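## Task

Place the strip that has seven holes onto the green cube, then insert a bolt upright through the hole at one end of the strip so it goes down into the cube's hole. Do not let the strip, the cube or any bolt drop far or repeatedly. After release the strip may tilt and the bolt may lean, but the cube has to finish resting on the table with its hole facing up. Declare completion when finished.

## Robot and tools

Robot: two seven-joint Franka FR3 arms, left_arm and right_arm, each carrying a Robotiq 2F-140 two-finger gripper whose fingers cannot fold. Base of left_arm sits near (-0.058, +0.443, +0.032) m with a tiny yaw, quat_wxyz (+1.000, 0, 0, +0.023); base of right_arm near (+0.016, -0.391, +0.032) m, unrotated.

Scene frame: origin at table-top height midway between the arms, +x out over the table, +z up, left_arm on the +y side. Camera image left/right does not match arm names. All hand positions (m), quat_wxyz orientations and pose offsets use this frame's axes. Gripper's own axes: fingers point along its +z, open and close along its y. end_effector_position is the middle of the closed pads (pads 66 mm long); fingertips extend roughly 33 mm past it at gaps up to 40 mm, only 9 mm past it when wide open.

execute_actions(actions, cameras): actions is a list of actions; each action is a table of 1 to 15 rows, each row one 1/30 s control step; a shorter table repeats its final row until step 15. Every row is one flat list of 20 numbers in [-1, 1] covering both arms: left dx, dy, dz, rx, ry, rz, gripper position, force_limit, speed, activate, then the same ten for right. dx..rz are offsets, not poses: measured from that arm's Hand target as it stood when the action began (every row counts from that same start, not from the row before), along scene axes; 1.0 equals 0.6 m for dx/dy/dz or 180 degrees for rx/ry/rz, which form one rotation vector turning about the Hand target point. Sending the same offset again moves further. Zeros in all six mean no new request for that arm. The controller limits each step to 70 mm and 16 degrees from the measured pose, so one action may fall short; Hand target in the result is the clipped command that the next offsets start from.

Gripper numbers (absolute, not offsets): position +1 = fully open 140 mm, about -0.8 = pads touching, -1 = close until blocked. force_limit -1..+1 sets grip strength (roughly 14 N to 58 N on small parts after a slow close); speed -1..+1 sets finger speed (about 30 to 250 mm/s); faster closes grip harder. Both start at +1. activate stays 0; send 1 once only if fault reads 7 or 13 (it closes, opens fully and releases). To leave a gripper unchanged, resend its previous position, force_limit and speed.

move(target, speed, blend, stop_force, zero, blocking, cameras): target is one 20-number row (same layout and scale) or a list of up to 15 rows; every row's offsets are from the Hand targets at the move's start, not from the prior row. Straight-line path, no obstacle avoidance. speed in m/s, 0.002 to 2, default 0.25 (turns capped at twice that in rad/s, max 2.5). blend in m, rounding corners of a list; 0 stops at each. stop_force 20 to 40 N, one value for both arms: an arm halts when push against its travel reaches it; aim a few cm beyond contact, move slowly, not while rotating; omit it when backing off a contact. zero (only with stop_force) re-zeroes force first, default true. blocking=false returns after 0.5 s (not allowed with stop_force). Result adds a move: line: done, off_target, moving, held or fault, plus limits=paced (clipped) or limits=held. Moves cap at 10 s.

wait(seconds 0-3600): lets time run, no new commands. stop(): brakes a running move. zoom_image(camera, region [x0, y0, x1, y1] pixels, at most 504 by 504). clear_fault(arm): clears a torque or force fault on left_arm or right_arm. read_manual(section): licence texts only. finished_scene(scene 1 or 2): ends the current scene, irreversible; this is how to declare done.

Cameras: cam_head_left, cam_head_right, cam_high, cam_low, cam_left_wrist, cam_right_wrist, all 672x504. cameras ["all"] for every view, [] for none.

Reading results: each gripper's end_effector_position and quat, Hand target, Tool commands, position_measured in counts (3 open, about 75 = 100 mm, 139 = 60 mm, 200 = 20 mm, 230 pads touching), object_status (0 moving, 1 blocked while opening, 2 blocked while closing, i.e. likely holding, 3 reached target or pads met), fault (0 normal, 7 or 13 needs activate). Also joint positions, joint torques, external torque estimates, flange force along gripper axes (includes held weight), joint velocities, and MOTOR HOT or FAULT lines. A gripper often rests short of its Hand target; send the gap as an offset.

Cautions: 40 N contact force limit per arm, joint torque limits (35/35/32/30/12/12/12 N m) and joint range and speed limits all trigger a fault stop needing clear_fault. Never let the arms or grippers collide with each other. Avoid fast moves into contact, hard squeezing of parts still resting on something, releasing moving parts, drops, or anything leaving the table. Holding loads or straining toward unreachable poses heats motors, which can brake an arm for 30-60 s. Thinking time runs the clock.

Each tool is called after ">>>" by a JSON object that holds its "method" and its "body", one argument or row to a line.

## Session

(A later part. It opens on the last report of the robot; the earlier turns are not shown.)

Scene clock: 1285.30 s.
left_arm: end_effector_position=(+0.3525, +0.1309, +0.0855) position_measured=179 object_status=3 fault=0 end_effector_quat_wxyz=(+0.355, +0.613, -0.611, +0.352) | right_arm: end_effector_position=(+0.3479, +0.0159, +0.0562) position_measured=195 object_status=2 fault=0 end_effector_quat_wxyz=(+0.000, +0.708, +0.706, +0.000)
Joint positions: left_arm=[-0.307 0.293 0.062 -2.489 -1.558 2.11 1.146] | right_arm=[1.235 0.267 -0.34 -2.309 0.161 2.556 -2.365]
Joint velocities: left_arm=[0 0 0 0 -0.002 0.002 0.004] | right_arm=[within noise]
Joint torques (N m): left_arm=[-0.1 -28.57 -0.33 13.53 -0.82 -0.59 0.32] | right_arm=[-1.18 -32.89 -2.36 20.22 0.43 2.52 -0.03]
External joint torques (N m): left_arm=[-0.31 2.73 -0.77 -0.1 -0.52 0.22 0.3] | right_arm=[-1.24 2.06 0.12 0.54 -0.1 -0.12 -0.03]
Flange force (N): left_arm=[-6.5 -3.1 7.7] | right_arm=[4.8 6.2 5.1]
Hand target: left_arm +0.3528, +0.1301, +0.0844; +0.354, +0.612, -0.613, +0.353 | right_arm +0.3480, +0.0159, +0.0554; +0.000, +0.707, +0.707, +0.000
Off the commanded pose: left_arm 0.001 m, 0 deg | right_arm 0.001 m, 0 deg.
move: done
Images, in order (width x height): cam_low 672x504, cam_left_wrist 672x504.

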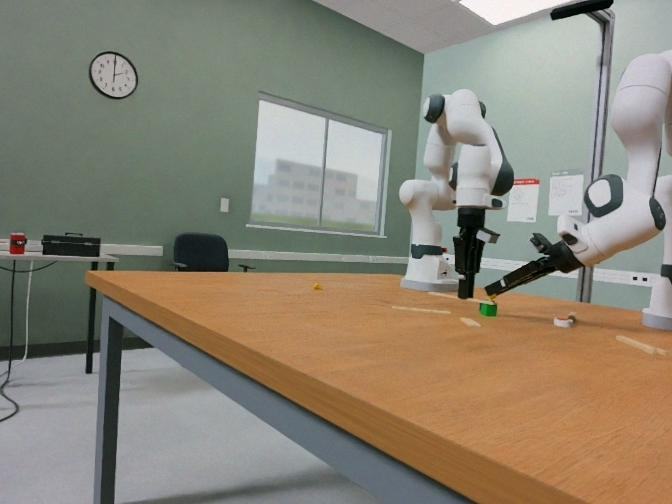

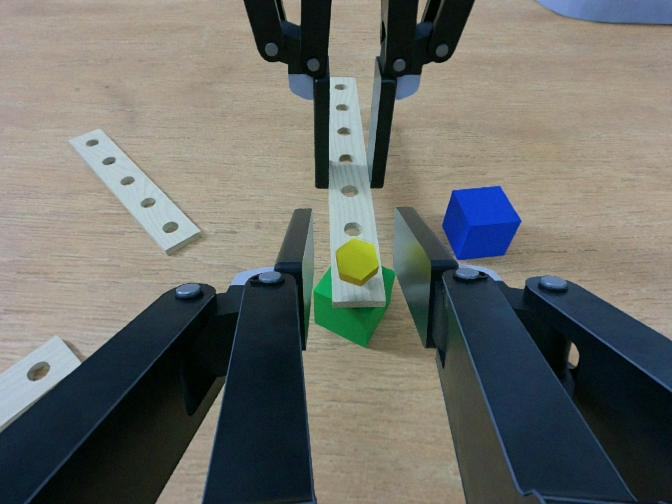

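>>> {"method": "move", "body": {
  "target": [
    [0,0,-0.0040,0,0,0,-0.4,-0.3,-1,0,0,0,0,0,0,0,-1,-1,-1,0],
    [0,0,-0.0040,0,0,0,-1,-0.3,-1,0,0,0,0,0,0,0,-1,-1,-1,0]
  ],
  "speed": [0.03,0.03],
  "cameras": ["cam_left_wrist","cam_low"]
}}

>>> {"method": "zoom_image", "body": {
  "camera": "cam_left_wrist",
  "region": [280, 170, 420, 310]
}}

>>> {"method": "zoom_image", "body": {
  "camera": "cam_low",
  "region": [475, 280, 510, 320]
}}

Scene clock: 1297.23 s.
left_arm: end_effector_position=(+0.3526, +0.1310, +0.0830) position_measured=205 object_status=0 fault=0 end_effector_quat_wxyz=(+0.355, +0.613, -0.612, +0.353) | right_arm: end_effector_position=(+0.3479, +0.0159, +0.0562) position_measured=195 object_status=2 fault=0 end_effector_quat_wxyz=(+0.000, +0.709, +0.706, +0.000)
Joint positions: left_arm=[-0.307 0.3 0.062 -2.486 -1.562 2.11 1.153] | right_arm=[1.235 0.267 -0.34 -2.309 0.161 2.556 -2.365]
Joint torques (N m): left_arm=[-0.07 -28.75 -0.33 13.47 -0.68 -0.47 0.23] | right_arm=[-1.14 -32.81 -2.26 20.24 0.47 2.52 -0.06]
External joint torques (N m): left_arm=[-0.1 2.77 -0.6 -0.11 -0.37 0.37 0.2] | right_arm=[-1.27 1.92 0.13 0.67 -0.05 -0.1 -0.06]
Flange force (N): left_arm=[-6.5 -3.4 7.1] | right_arm=[4.9 6.4 5.0]
Hand target: left_arm +0.3528, +0.1301, +0.0820; +0.354, +0.612, -0.613, +0.353 | right_arm +0.3480, +0.0159, +0.0554; +0.000, +0.707, +0.707, +0.000
Off the commanded pose: left_arm 0.001 m, 0 deg | right_arm 0.001 m, 0 deg.
move: done
Images, in order (width x height): cam_low 672x504, cam_left_wrist 672x504.

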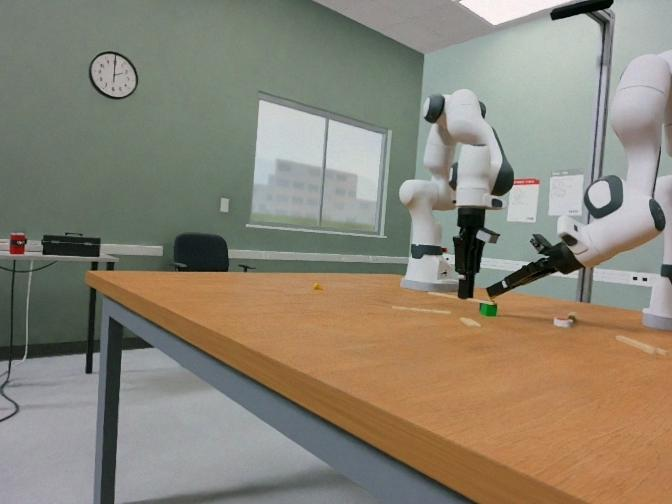

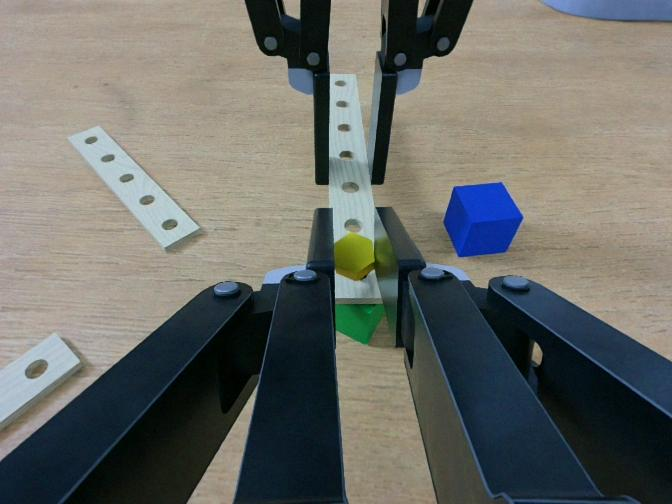

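Scaled by 3.600.

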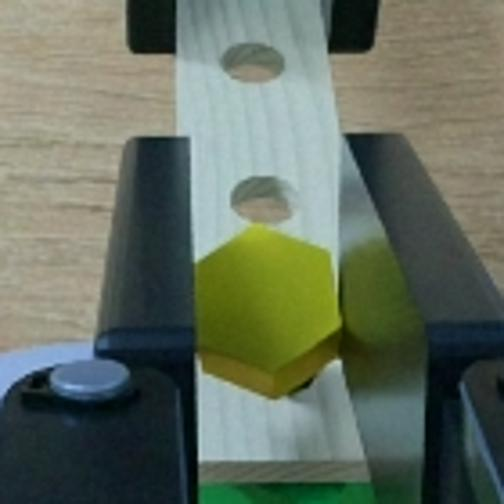

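Scaled by 12.600.

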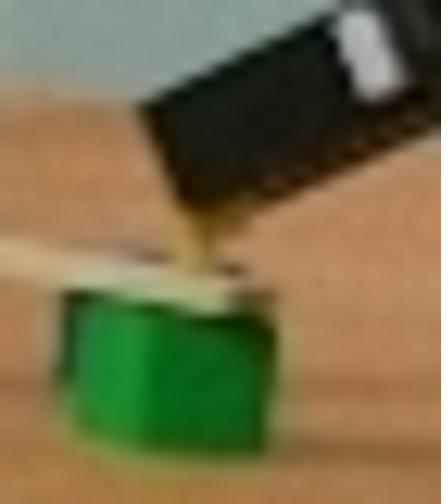

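>>> {"method": "move", "body": {
  "target": [
    [-0.0042,-0.0237,0.0123,0.1,0,0,-1,-0.3,-1,0,0,0,0,0,0,0,-1,-1,-1,0]
  ],
  "speed": [0.03],
  "cameras": ["cam_left_wrist","cam_low","cam_right_wrist"]
}}

>>> {"method": "zoom_image", "body": {
  "camera": "cam_left_wrist",
  "region": [280, 170, 420, 310]
}}

>>> {"method": "zoom_image", "body": {
  "camera": "cam_low",
  "region": [475, 280, 510, 320]
}}

>>> {"method": "zoom_image", "body": {
  "camera": "cam_right_wrist",
  "region": [320, 0, 420, 60]
}}

Scene clock: 1331.77 s.
left_arm: end_effector_position=(+0.3512, +0.1148, +0.0909) position_measured=205 object_status=2 fault=0 end_effector_quat_wxyz=(+0.255, +0.658, -0.660, +0.257) | right_arm: end_effector_position=(+0.3480, +0.0157, +0.0560) position_measured=195 object_status=2 fault=0 end_effector_quat_wxyz=(-0.001, +0.709, +0.706, +0.000)
Joint positions: left_arm=[-0.528 0.142 0.052 -2.501 -1.407 2.466 0.804] | right_arm=[1.233 0.268 -0.339 -2.309 0.161 2.556 -2.365]
Joint velocities: left_arm=[0 0 -0.002 0 0.001 0 -0.006] | right_arm=[within noise]
Joint torques (N m): left_arm=[0.03 -26.89 0.07 15.17 0.66 1.16 -0.18] | right_arm=[-0.92 -32.95 -2.33 20.19 0.42 2.51 -0.02]
External joint torques (N m): left_arm=[-0.05 2.62 -0.3 -1.48 0.43 0.56 -0.2] | right_arm=[-1.06 1.76 0.05 0.6 -0.1 -0.11 -0.02]
Flange force (N): left_arm=[-2.3 -1.3 4.2] | right_arm=[4.5 5.6 4.3]
Hand target: left_arm +0.3503, +0.1159, +0.0894; +0.254, +0.660, -0.660, +0.253 | right_arm +0.3480, +0.0159, +0.0554; +0.000, +0.707, +0.707, +0.000
Off the commanded pose: left_arm 0.002 m, 0 deg | right_arm 0.001 m, 0 deg.
move: done
Images, in order (width x height): cam_low 672x504, cam_left_wrist 672x504, cam_right_wrist 672x504.

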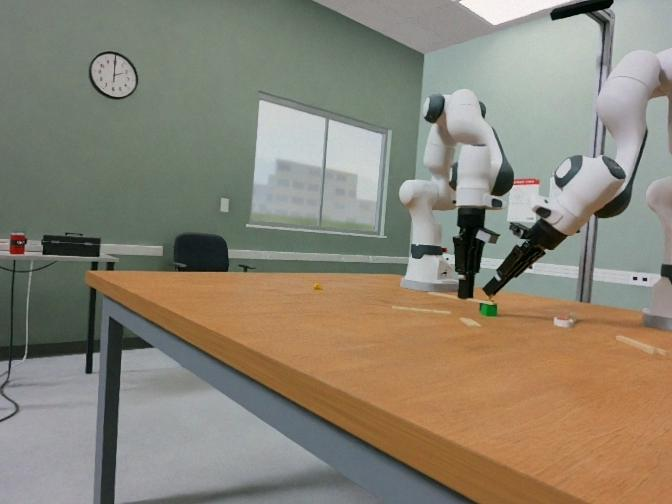

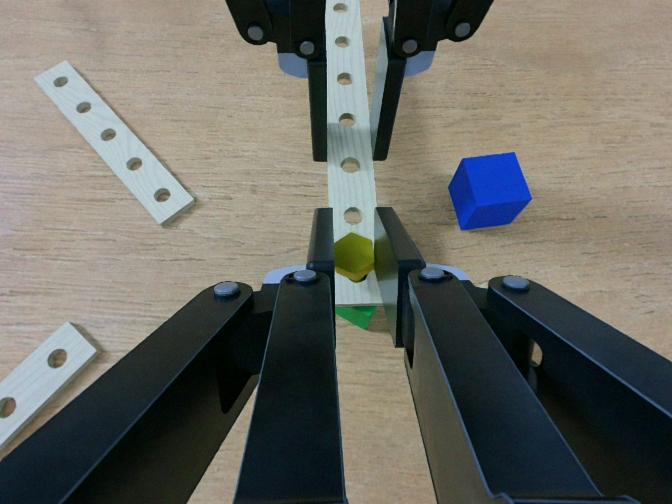

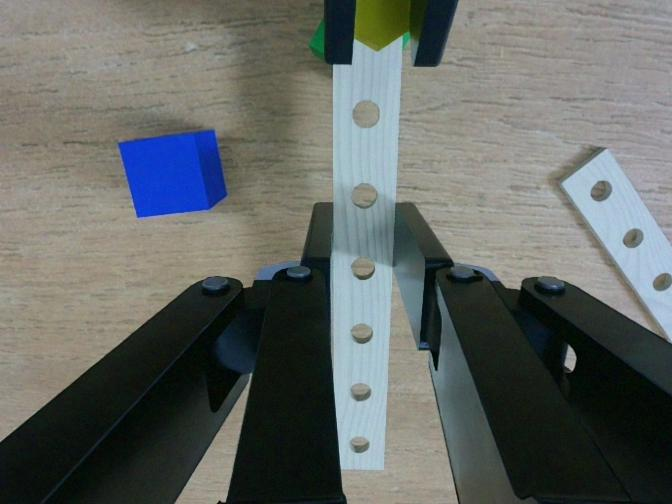

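Scaled by 3.600.

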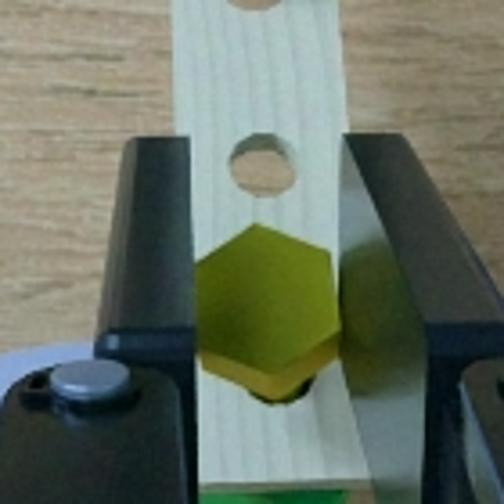

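Scaled by 12.600.

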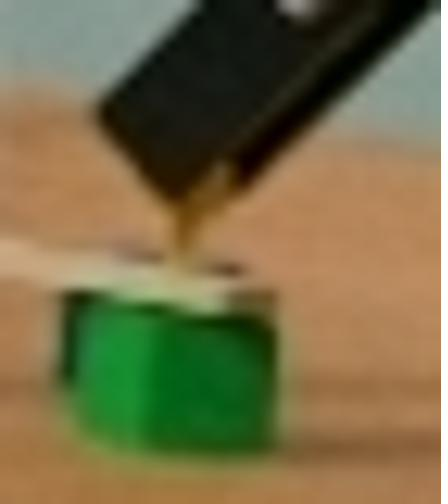

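Scaled by 5.040.

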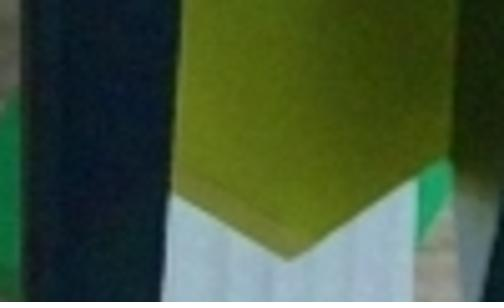

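>>> {"method": "move", "body": {
  "target": [
    [-0.0025,0,0,0,0,0,-1,-0.3,-1,0,0,0,0,0,0,0,-1,-1,-1,0],
    [-0.0025,0,-0.004,0,0,0,-1,-0.3,-1,0,0,0,0,0,0,0,-1,-1,-1,0]
  ],
  "speed": [0.02,0.01],
  "cameras": ["cam_left_wrist","cam_low","cam_right_wrist"]
}}

>>> {"method": "zoom_image", "body": {
  "camera": "cam_left_wrist",
  "region": [310, 220, 400, 310]
}}

>>> {"method": "zoom_image", "body": {
  "camera": "cam_low",
  "region": [475, 280, 510, 320]
}}

Scene clock: 1346.37 s.
left_arm: end_effector_position=(+0.3506, +0.1150, +0.0909) position_measured=205 object_status=2 fault=0 end_effector_quat_wxyz=(+0.254, +0.659, -0.660, +0.256) | right_arm: end_effector_position=(+0.3480, +0.0157, +0.0560) position_measured=195 object_status=2 fault=0 end_effector_quat_wxyz=(-0.001, +0.709, +0.706, +0.000)
Joint positions: left_arm=[-0.53 0.14 0.052 -2.503 -1.407 2.467 0.802] | right_arm=[1.233 0.268 -0.339 -2.309 0.161 2.556 -2.365]
Joint torques (N m): left_arm=[-0.12 -24.93 -0.08 15.1 0.34 1.16 0.13] | right_arm=[-0.91 -33.01 -2.28 20.23 0.42 2.54 -0.04]
External joint torques (N m): left_arm=[-0.34 4.41 -0.58 -1.51 0.11 0.53 0.11] | right_arm=[-1.04 1.82 0.11 0.62 -0.1 -0.08 -0.04]
Flange force (N): left_arm=[-5.1 -3.6 10.9] | right_arm=[4.6 5.7 4.5]
Hand target: left_arm +0.3488, +0.1159, +0.0870; +0.254, +0.660, -0.660, +0.253 | right_arm +0.3480, +0.0159, +0.0554; +0.000, +0.707, +0.707, +0.000
Off the commanded pose: left_arm 0.004 m, 0 deg | right_arm 0.001 m, 0 deg.
move: off_target (left_arm)
Images, in order (width x height): cam_low 672x504, cam_left_wrist 672x504, cam_right_wrist 672x504.

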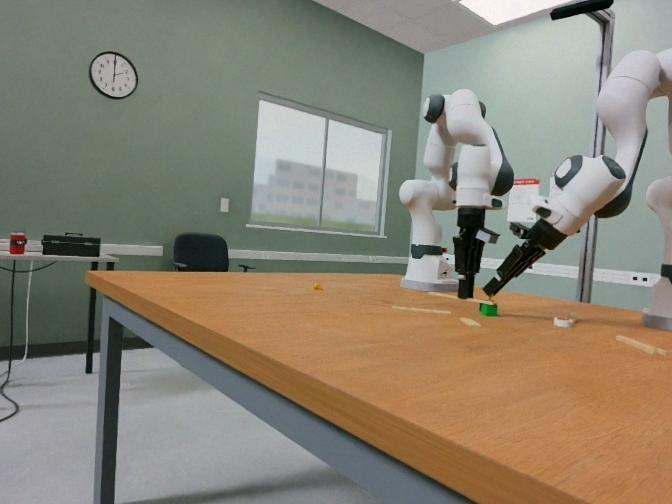

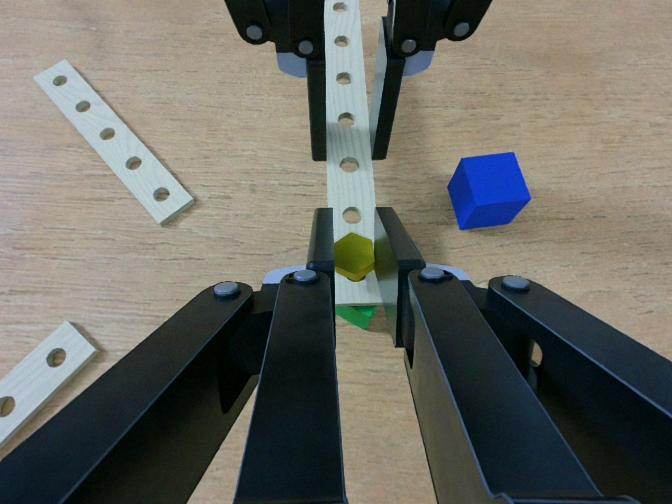

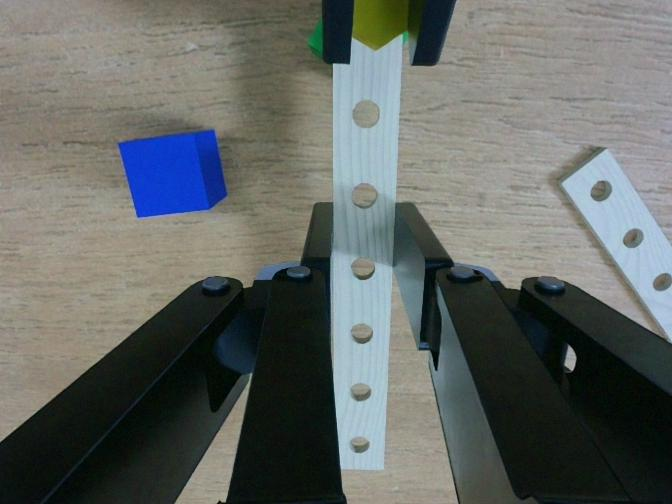

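Scaled by 5.600.

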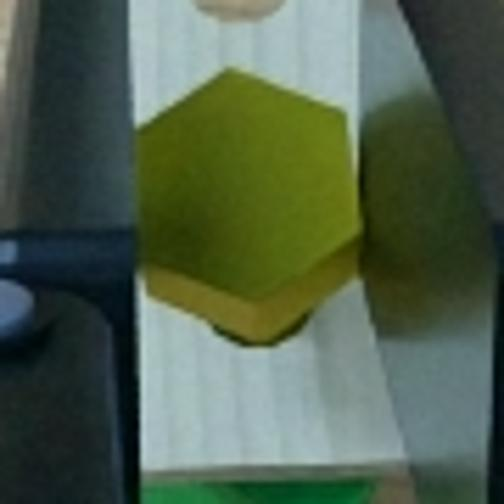

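Scaled by 12.600.

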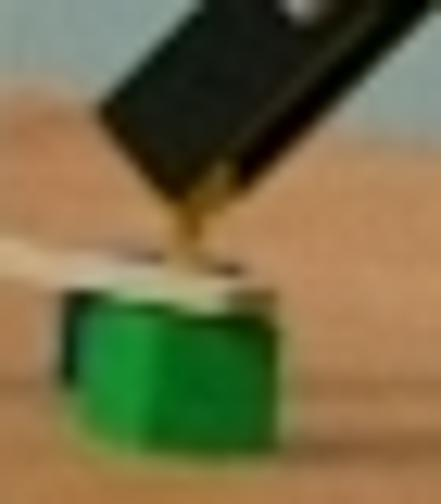

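>>> {"method": "move", "body": {
  "target": [
    [0.002,0,0.0075,0,0,0,-1,-0.3,-1,0,0,0,0,0,0,0,-1,-1,-1,0],
    [0.002,0.0017,0.0075,0,0,0,-1,-0.3,-1,0,0,0.0017,0,0,0,0,-1,-1,-1,0],
    [0.002,0.0017,0,0,0,0,-1,-0.3,-1,0,0,0.0017,0,0,0,0,-1,-1,-1,0]
  ],
  "speed": [0.02,0.01,0.01],
  "cameras": ["cam_left_wrist","cam_right_wrist"]
}}

>>> {"method": "zoom_image", "body": {
  "camera": "cam_left_wrist",
  "region": [310, 220, 400, 310]
}}

Scene clock: 1376.77 s.
left_arm: end_effector_position=(+0.3506, +0.1149, +0.0909) position_measured=205 object_status=2 fault=0 end_effector_quat_wxyz=(+0.255, +0.659, -0.661, +0.255) | right_arm: end_effector_position=(+0.3478, +0.0165, +0.0560) position_measured=195 object_status=2 fault=0 end_effector_quat_wxyz=(-0.001, +0.708, +0.706, +0.000)
Joint positions: left_arm=[-0.53 0.141 0.052 -2.502 -1.401 2.467 0.797] | right_arm=[1.233 0.268 -0.338 -2.308 0.161 2.556 -2.365]
Joint torques (N m): left_arm=[0.45 -24.05 0.28 15.61 -0.07 1.12 0.34] | right_arm=[-0.88 -32.5 -2.45 20.62 0.42 2.55 0.02]
External joint torques (N m): left_arm=[0.43 5.35 -0.01 -1.1 -0.31 0.52 0.32] | right_arm=[-0.93 2.29 0.01 1.04 -0.11 -0.07 0.02]
Flange force (N): left_arm=[-8.2 -6.4 14.4] | right_arm=[6.6 7.1 5.4]
Hand target: left_arm +0.3500, +0.1169, +0.0870; +0.254, +0.660, -0.660, +0.253 | right_arm +0.3480, +0.0169, +0.0554; +0.000, +0.707, +0.707, +0.000
Off the commanded pose: left_arm 0.004 m, 0 deg | right_arm 0.001 m, 0 deg.
move: off_target (left_arm)

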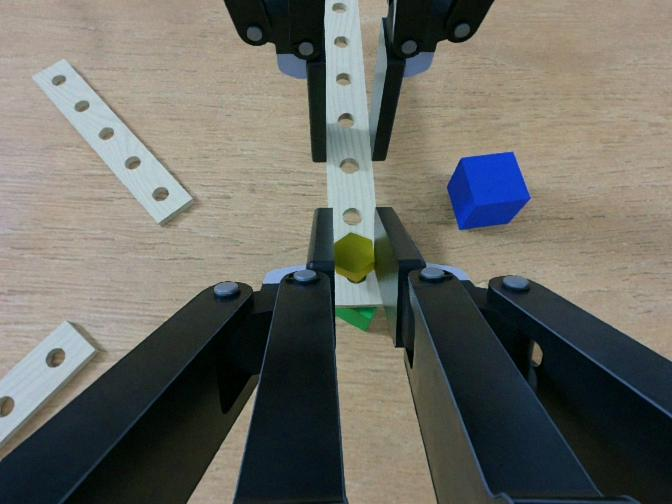

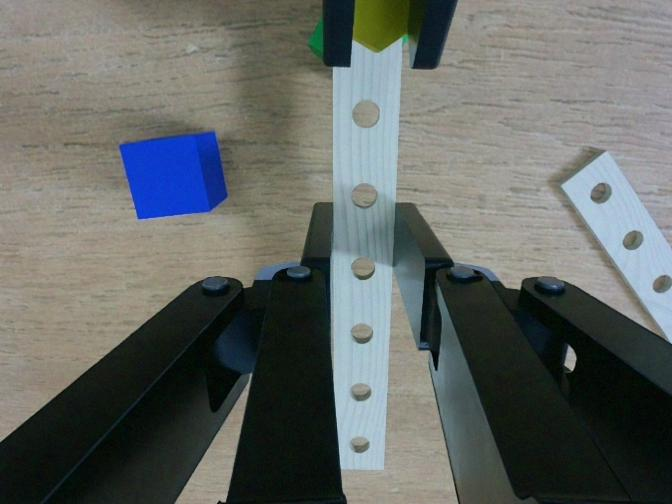

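Scaled by 5.600.

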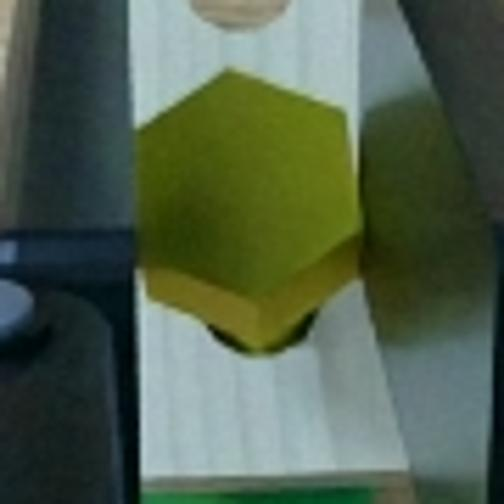

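>>> {"method": "move", "body": {
  "target": [
    [0.0,0,0.06,0,0,0,-1,-0.3,-1,0,0,0,0,0,0,0,-1,-1,-1,0],
    [0.0,0.10,0.09,0,0,0,-1,-0.3,-1,0,0,0,0.05,0,0,0,-1,-1,-1,0],
    [0.0,0.10,0.09,0,0,0,-1,-0.3,-1,0,0,-0.15,0.05,0,0,0,-1,-1,-1,0]
  ],
  "speed": [0.05,0.1,0.1],
  "blend": [0.01,0.01,0],
  "cameras": ["cam_left_wrist","cam_right_wrist","cam_low","cam_high"]
}}

>>> {"method": "zoom_image", "body": {
  "camera": "cam_left_wrist",
  "region": [310, 150, 400, 240]
}}

>>> {"method": "zoom_image", "body": {
  "camera": "cam_low",
  "region": [475, 240, 545, 320]
}}

Scene clock: 1398.77 s.
left_arm: end_effector_position=(+0.3506, +0.1759, +0.1407) position_measured=205 object_status=2 fault=0 end_effector_quat_wxyz=(+0.253, +0.659, -0.661, +0.254) | right_arm: end_effector_position=(+0.3467, -0.0734, +0.0847) position_measured=195 object_status=2 fault=0 end_effector_quat_wxyz=(-0.001, +0.710, +0.704, -0.002)
Joint positions: left_arm=[-0.451 -0.046 0.133 -2.588 -1.169 2.373 0.683] | right_arm=[1.2 0.034 -0.433 -2.528 0.028 2.554 -2.389]
Joint velocities: left_arm=[within noise] | right_arm=[-0.001 0 0 0.001 0 0.003 -0.006]
Joint torques (N m): left_arm=[0.73 -23.97 -0.26 17.54 0.35 0.52 -0.27] | right_arm=[-1.13 -25.68 -0.78 19.88 0.19 2.7 -0.17]
External joint torques (N m): left_arm=[0.64 0.56 -0.18 -0.95 0.17 -0.26 -0.29] | right_arm=[-1.27 0.57 -0.55 0.36 -0.33 0.11 -0.17]
Flange force (N): left_arm=[-0.6 0.8 -1.2] | right_arm=[-0.2 3.2 1.1]
Hand target: left_arm +0.3500, +0.1769, +0.1410; +0.254, +0.660, -0.660, +0.253 | right_arm +0.3480, -0.0731, +0.0854; +0.000, +0.707, +0.707, +0.000
Off the commanded pose: left_arm 0.001 m, 0 deg | right_arm 0.002 m, 1 deg.
move: done
Images, in order (width x height): cam_high 672x504, cam_low 672x504, cam_left_wrist 672x504, cam_right_wrist 672x504.

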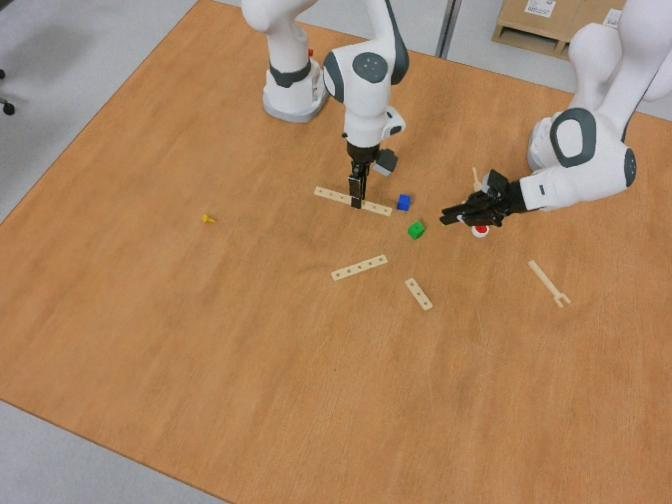

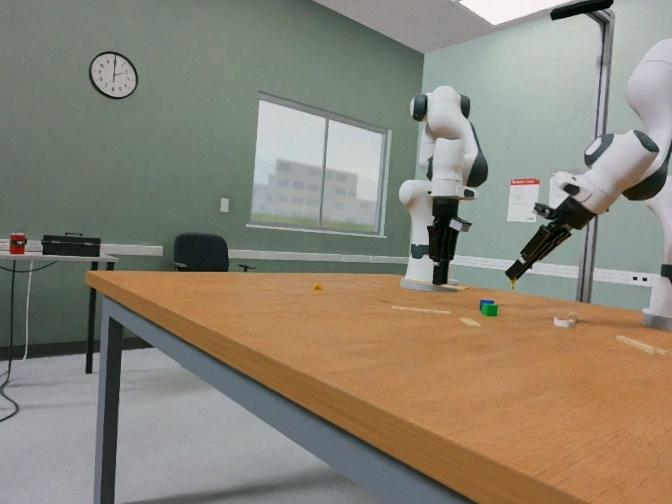

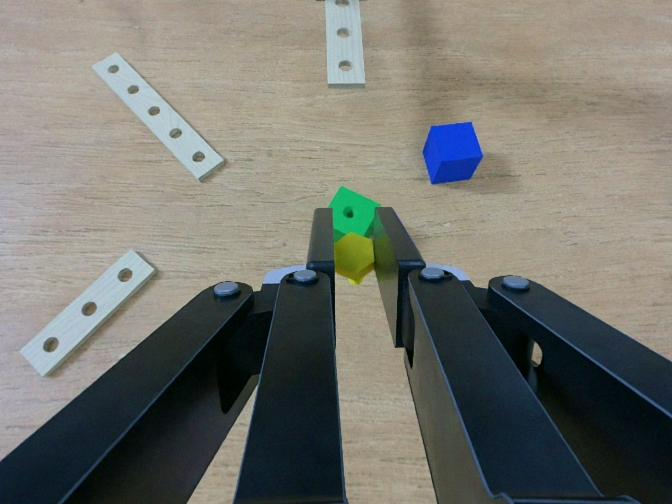

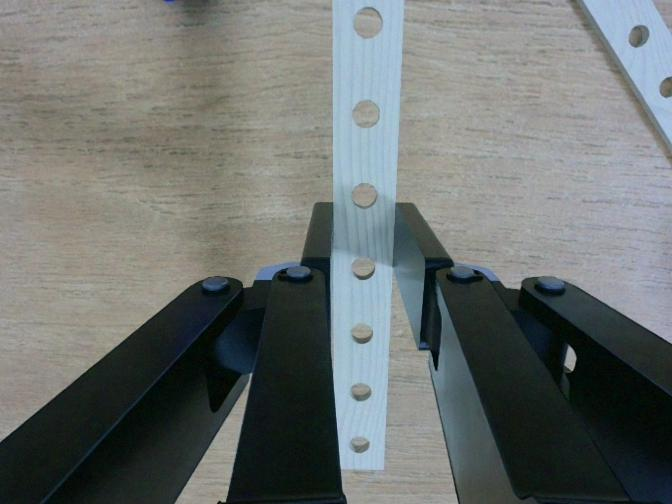

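Scaled by 5.600.

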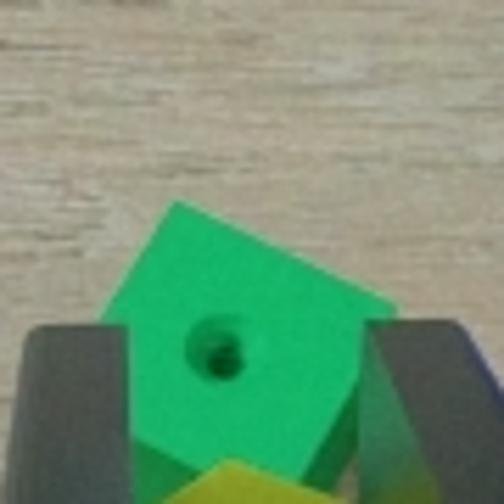

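Scaled by 6.300.

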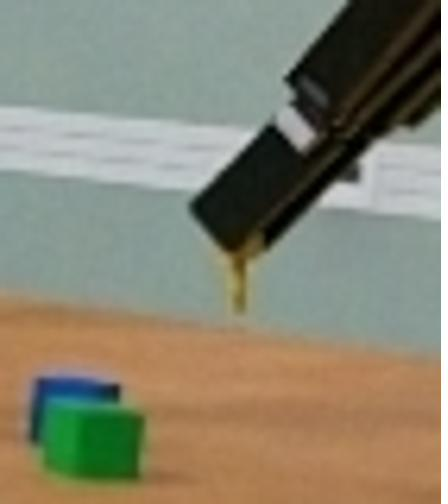

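>>> {"method": "zoom_image", "body": {
  "camera": "cam_left_wrist",
  "region": [320, 220, 390, 290]
}}

>>> {"method": "zoom_image", "body": {
  "camera": "cam_low",
  "region": [500, 265, 530, 295]
}}

>>> {"method": "zoom_image", "body": {
  "camera": "cam_left_wrist",
  "region": [320, 180, 390, 250]
}}

Scaled by 7.200.

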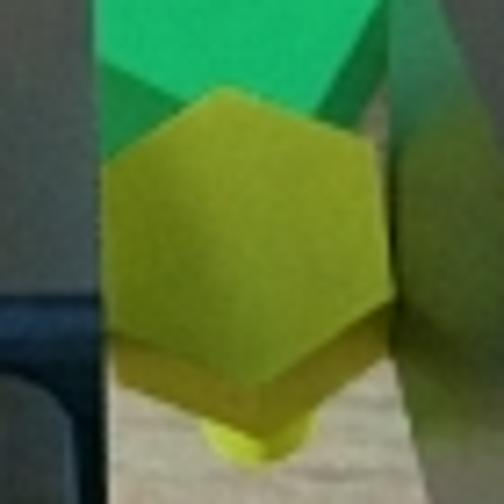

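Scaled by 16.800.

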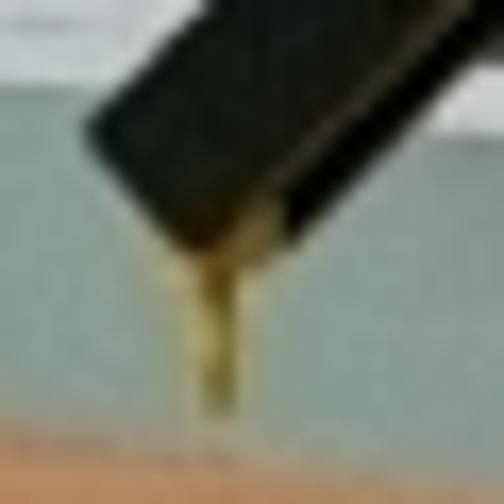

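Scaled by 7.200.

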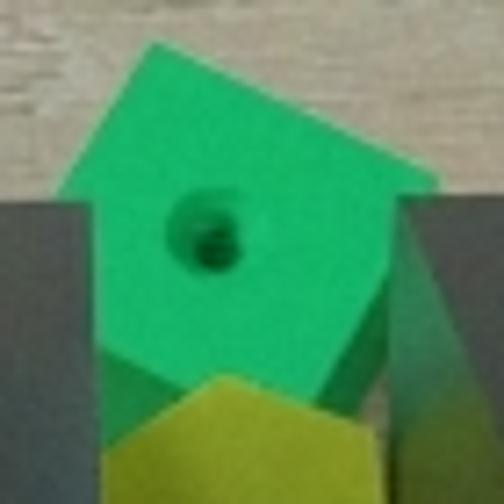

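>>> {"method": "move", "body": {
  "target": [0,0,0,0,-0.0233,0,-1,-0.3,-1,0,0,0,0,0,0,0,-1,-1,-1,0],
  "speed": 0.05,
  "cameras": ["cam_left_wrist"]
}}

>>> {"method": "zoom_image", "body": {
  "camera": "cam_left_wrist",
  "region": [320, 180, 390, 250]
}}

>>> {"method": "zoom_image", "body": {
  "camera": "cam_left_wrist",
  "region": [320, 220, 390, 290]
}}

Scene clock: 1456.00 s.
left_arm: end_effector_position=(+0.3500, +0.1777, +0.1403) position_measured=205 object_status=2 fault=0 end_effector_quat_wxyz=(+0.231, +0.652, -0.668, +0.275) | right_arm: end_effector_position=(+0.3468, -0.0733, +0.0847) position_measured=195 object_status=2 fault=0 end_effector_quat_wxyz=(-0.001, +0.709, +0.705, -0.002)
Joint positions: left_arm=[-0.464 -0.077 0.126 -2.629 -1.237 2.428 0.765] | right_arm=[1.2 0.034 -0.433 -2.528 0.028 2.554 -2.391]
Joint velocities: left_arm=[0.001 0.001 -0.001 0 0 0 0.006] | right_arm=[within noise]
Joint torques (N m): left_arm=[-0.09 -22.76 -0.51 17.32 -0.11 1.02 0.26] | right_arm=[-1.13 -25.7 -0.8 19.88 0.19 2.71 -0.11]
External joint torques (N m): left_arm=[-0.11 0.62 -0.24 -1.01 -0.36 0.25 0.25] | right_arm=[-1.25 0.54 -0.55 0.4 -0.33 0.12 -0.11]
Flange force (N): left_arm=[-1.5 2.4 3.1] | right_arm=[-0.1 3.1 1.0]
Hand target: left_arm +0.3500, +0.1769, +0.1410; +0.229, +0.650, -0.669, +0.277 | right_arm +0.3480, -0.0731, +0.0854; +0.000, +0.707, +0.707, +0.000
Off the commanded pose: left_arm 0.001 m, 0 deg | right_arm 0.001 m, 0 deg.
move: done

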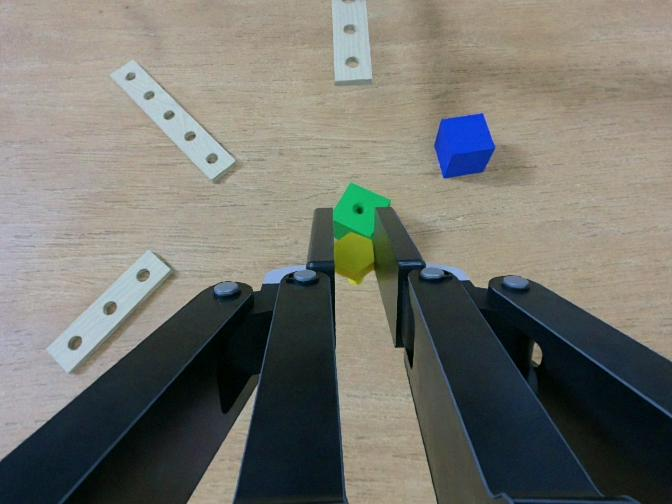

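Scaled by 7.200.

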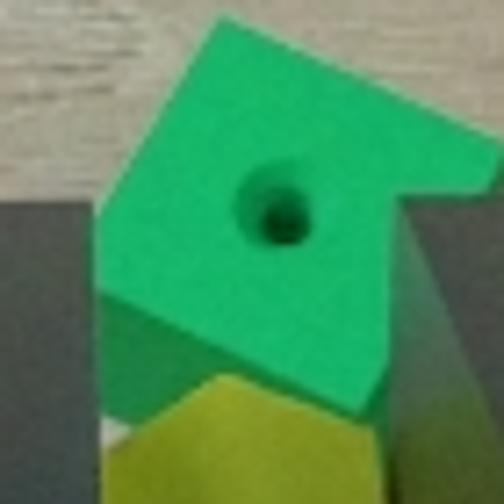

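Scaled by 7.200.

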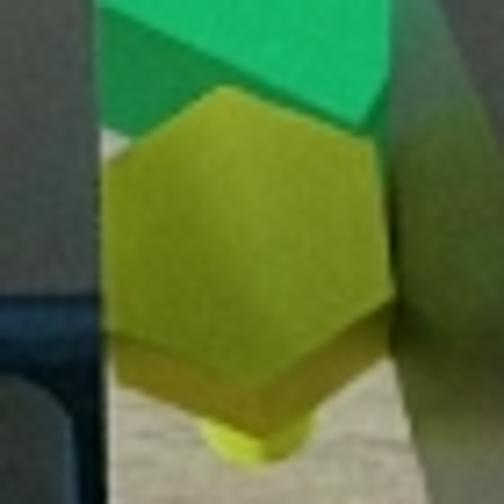

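>>> {"method": "move", "body": {
  "target": [
    [-0.002,-0.1048,-0.045,0,0,0,-1,-0.3,-1,0,0,0,0,0,0,0,-1,-1,-1,0],
    [-0.002,-0.1048,-0.0715,0,0,0,-1,-0.3,-1,0,0,0,0,0,0,0,-1,-1,-1,0]
  ],
  "speed": [0.1,0.03],
  "cameras": ["cam_left_wrist","cam_low"]
}}

>>> {"method": "zoom_image", "body": {
  "camera": "cam_left_wrist",
  "region": [320, 240, 390, 310]
}}

>>> {"method": "zoom_image", "body": {
  "camera": "cam_low",
  "region": [475, 280, 510, 320]
}}

Scene clock: 1475.10 s.
left_arm: end_effector_position=(+0.3490, +0.1149, +0.0989) position_measured=205 object_status=2 fault=0 end_effector_quat_wxyz=(+0.230, +0.652, -0.668, +0.277) | right_arm: end_effector_position=(+0.3468, -0.0733, +0.0847) position_measured=195 object_status=2 fault=0 end_effector_quat_wxyz=(-0.001, +0.709, +0.705, -0.002)
Joint positions: left_arm=[-0.552 0.093 0.044 -2.543 -1.477 2.521 0.875] | right_arm=[1.2 0.034 -0.433 -2.528 0.028 2.554 -2.391]
Joint velocities: left_arm=[0.001 0.001 -0.001 0 0 0 0.007] | right_arm=[within noise]
Joint torques (N m): left_arm=[-0.07 -25.38 -0.5 16.68 -0.07 0.89 0.18] | right_arm=[-1.17 -25.72 -0.85 19.89 0.19 2.72 -0.08]
External joint torques (N m): left_arm=[-0.15 2.51 -0.75 -0.1 -0.38 0.25 0.17] | right_arm=[-1.27 0.59 -0.59 0.35 -0.33 0.12 -0.07]
Flange force (N): left_arm=[-3.1 -2.4 9.6] | right_arm=[-0.2 3.0 1.1]
Hand target: left_arm +0.3488, +0.1140, +0.0981; +0.229, +0.650, -0.669, +0.277 | right_arm +0.3480, -0.0731, +0.0854; +0.000, +0.707, +0.707, +0.000
Off the commanded pose: left_arm 0.001 m, 0 deg | right_arm 0.001 m, 0 deg.
move: done
Images, in order (width x height): cam_low 672x504, cam_left_wrist 672x504.

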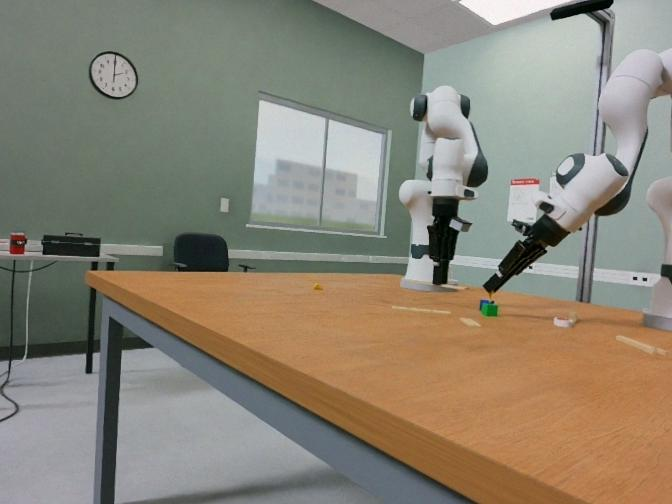

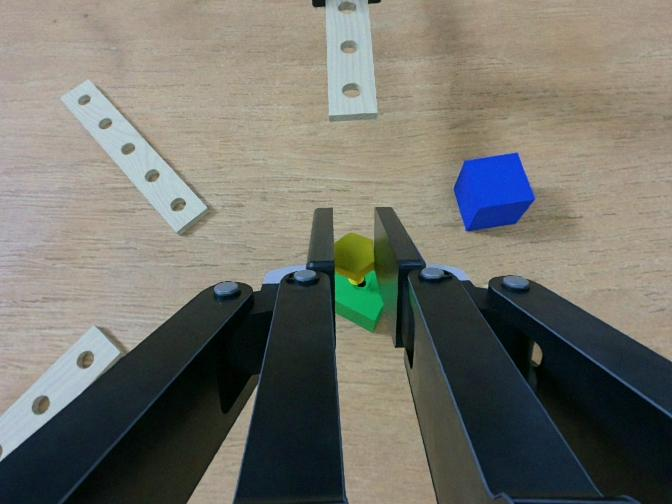

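Scaled by 7.200.

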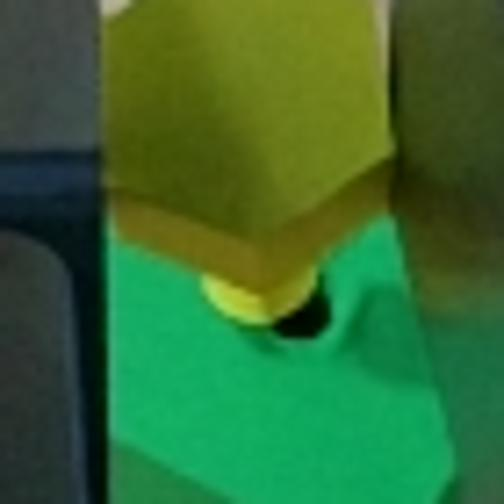

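Scaled by 12.600.

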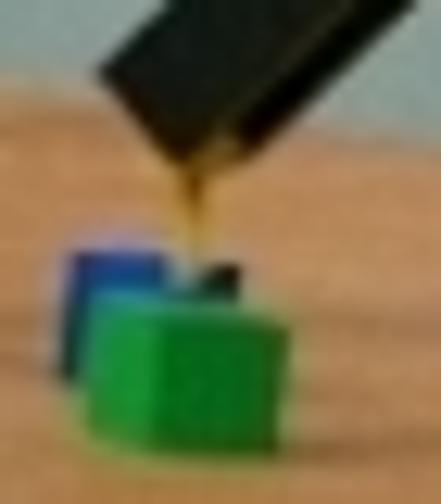

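>>> {"method": "zoom_image", "body": {
  "camera": "cam_left_wrist",
  "region": [342, 268, 378, 298]
}}

Scaled by 14.000.

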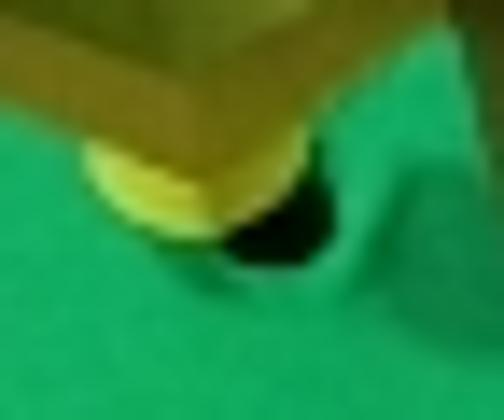

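>>> {"method": "move", "body": {
  "target": [-0.0012,-0.0025,-0.0075,0,0,0,-1,-0.3,-1,0,0,0,0,0,0,0,-1,-1,-1,0],
  "speed": 0.015,
  "cameras": ["cam_left_wrist","cam_low"]
}}

>>> {"method": "zoom_image", "body": {
  "camera": "cam_left_wrist",
  "region": [342, 268, 378, 298]
}}

>>> {"method": "zoom_image", "body": {
  "camera": "cam_low",
  "region": [475, 280, 510, 320]
}}

Scene clock: 1504.87 s.
left_arm: end_effector_position=(+0.3483, +0.1134, +0.0945) position_measured=205 object_status=2 fault=0 end_effector_quat_wxyz=(+0.230, +0.652, -0.668, +0.277) | right_arm: end_effector_position=(+0.3468, -0.0733, +0.0847) position_measured=195 object_status=2 fault=0 end_effector_quat_wxyz=(-0.001, +0.709, +0.705, -0.002)
Joint positions: left_arm=[-0.554 0.106 0.042 -2.54 -1.494 2.524 0.891] | right_arm=[1.2 0.034 -0.433 -2.528 0.028 2.554 -2.391]
Joint velocities: left_arm=[0 0.001 0.001 0.001 0 0 0.007] | right_arm=[within noise]
Joint torques (N m): left_arm=[-0.08 -25.61 -0.47 16.43 -0.07 0.87 0.14] | right_arm=[-1.11 -25.7 -0.83 19.92 0.19 2.73 -0.12]
External joint torques (N m): left_arm=[-0.15 2.48 -0.72 -0.1 -0.37 0.26 0.12] | right_arm=[-1.23 0.58 -0.58 0.41 -0.33 0.13 -0.12]
Flange force (N): left_arm=[-2.9 -2.4 9.3] | right_arm=[-0.1 3.2 1.1]
Hand target: left_arm +0.3481, +0.1125, +0.0936; +0.229, +0.650, -0.669, +0.277 | right_arm +0.3480, -0.0731, +0.0854; +0.000, +0.707, +0.707, +0.000
Off the commanded pose: left_arm 0.001 m, 0 deg | right_arm 0.001 m, 0 deg.
move: done
Images, in order (width x height): cam_low 672x504, cam_left_wrist 672x504.

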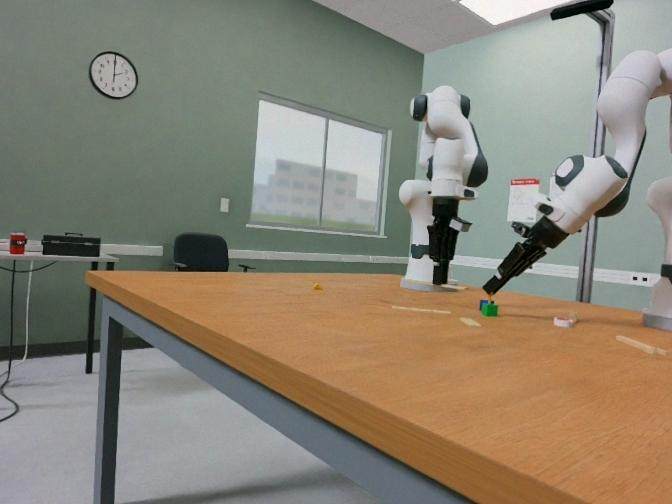

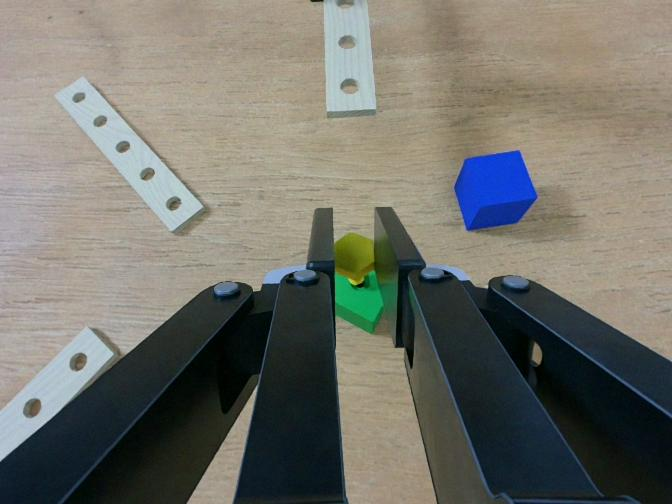

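Scaled by 14.000.

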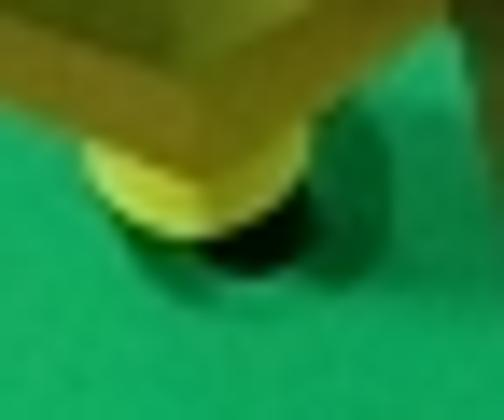

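Scaled by 12.600.

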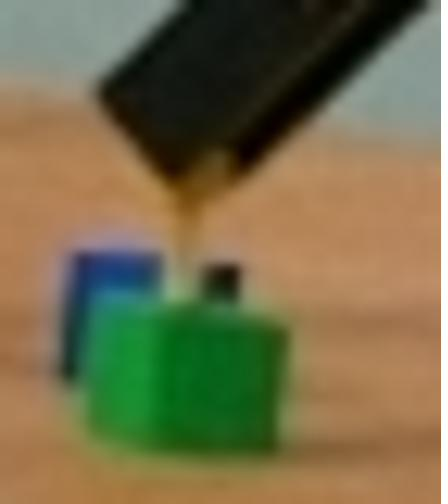

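>>> {"method": "move", "body": {
  "target": [
    [-0.0002,-0.0013,0,0,0,0,-1,-0.3,-1,0,0,0,0,0,0,0,-1,-1,-1,0],
    [-0.0002,-0.0013,-0.0080,0,0,0,-1,-0.3,-1,0,0,0,0,0,0,0,-1,-1,-1,0]
  ],
  "speed": 0.01,
  "cameras": ["cam_left_wrist","cam_low"]
}}

>>> {"method": "zoom_image", "body": {
  "camera": "cam_left_wrist",
  "region": [342, 268, 378, 298]
}}

Scene clock: 1535.73 s.
left_arm: end_effector_position=(+0.3510, +0.1108, +0.0938) position_measured=205 object_status=2 fault=0 end_effector_quat_wxyz=(+0.229, +0.650, -0.668, +0.281) | right_arm: end_effector_position=(+0.3468, -0.0733, +0.0847) position_measured=195 object_status=2 fault=0 end_effector_quat_wxyz=(-0.001, +0.709, +0.705, -0.002)
Joint positions: left_arm=[-0.556 0.115 0.041 -2.532 -1.511 2.525 0.907] | right_arm=[1.2 0.034 -0.433 -2.528 0.028 2.554 -2.391]
Joint velocities: left_arm=[-0.001 0 -0.001 -0.001 -0.001 0 0.007] | right_arm=[within noise]
Joint torques (N m): left_arm=[-0.08 -23.08 -0.35 14.55 0.16 1.11 0.37] | right_arm=[-1.12 -25.71 -0.9 19.84 0.2 2.71 -0.1]
External joint torques (N m): left_arm=[-0.08 5.43 -0.55 -2 -0.13 0.54 0.35] | right_arm=[-1.23 0.59 -0.64 0.31 -0.33 0.12 -0.1]
Flange force (N): left_arm=[-7.7 -2.6 14.4] | right_arm=[-0.3 3.0 1.1]
Hand target: left_arm +0.3480, +0.1117, +0.0888; +0.229, +0.650, -0.669, +0.277 | right_arm +0.3480, -0.0731, +0.0854; +0.000, +0.707, +0.707, +0.000
Off the commanded pose: left_arm 0.006 m, 0 deg | right_arm 0.001 m, 0 deg.
move: off_target (left_arm)
Images, in order (width x height): cam_low 672x504, cam_left_wrist 672x504.

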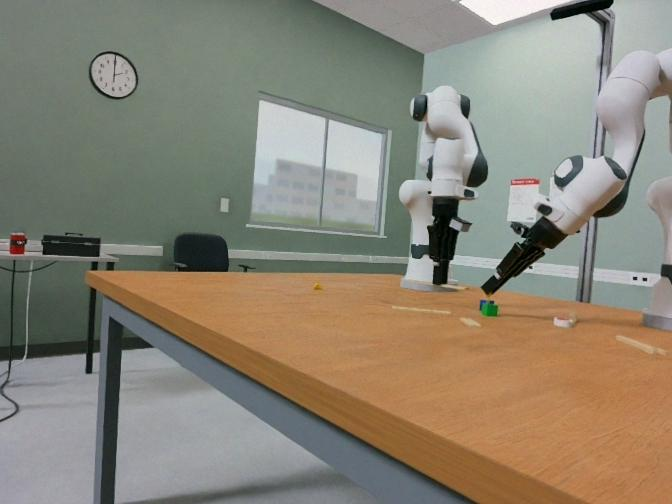

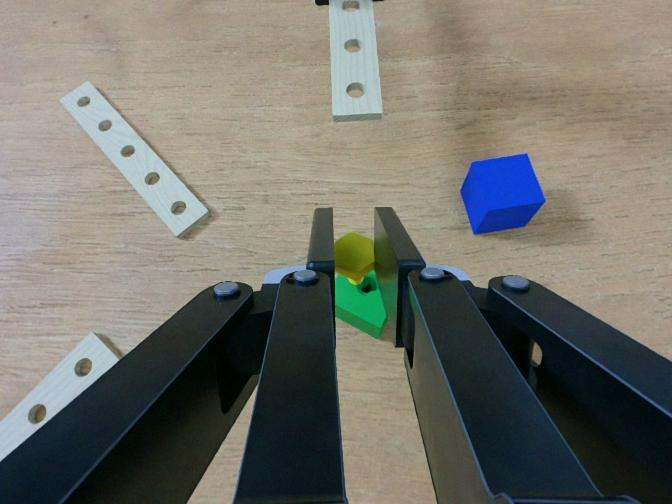

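Scaled by 14.000.

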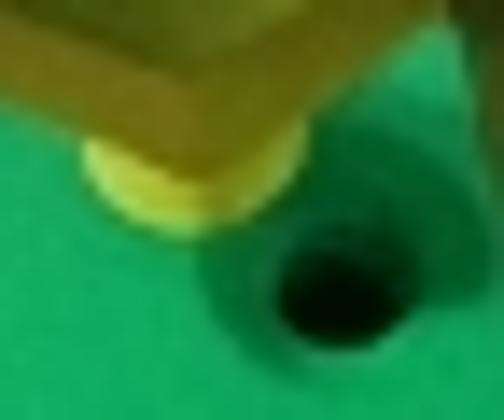

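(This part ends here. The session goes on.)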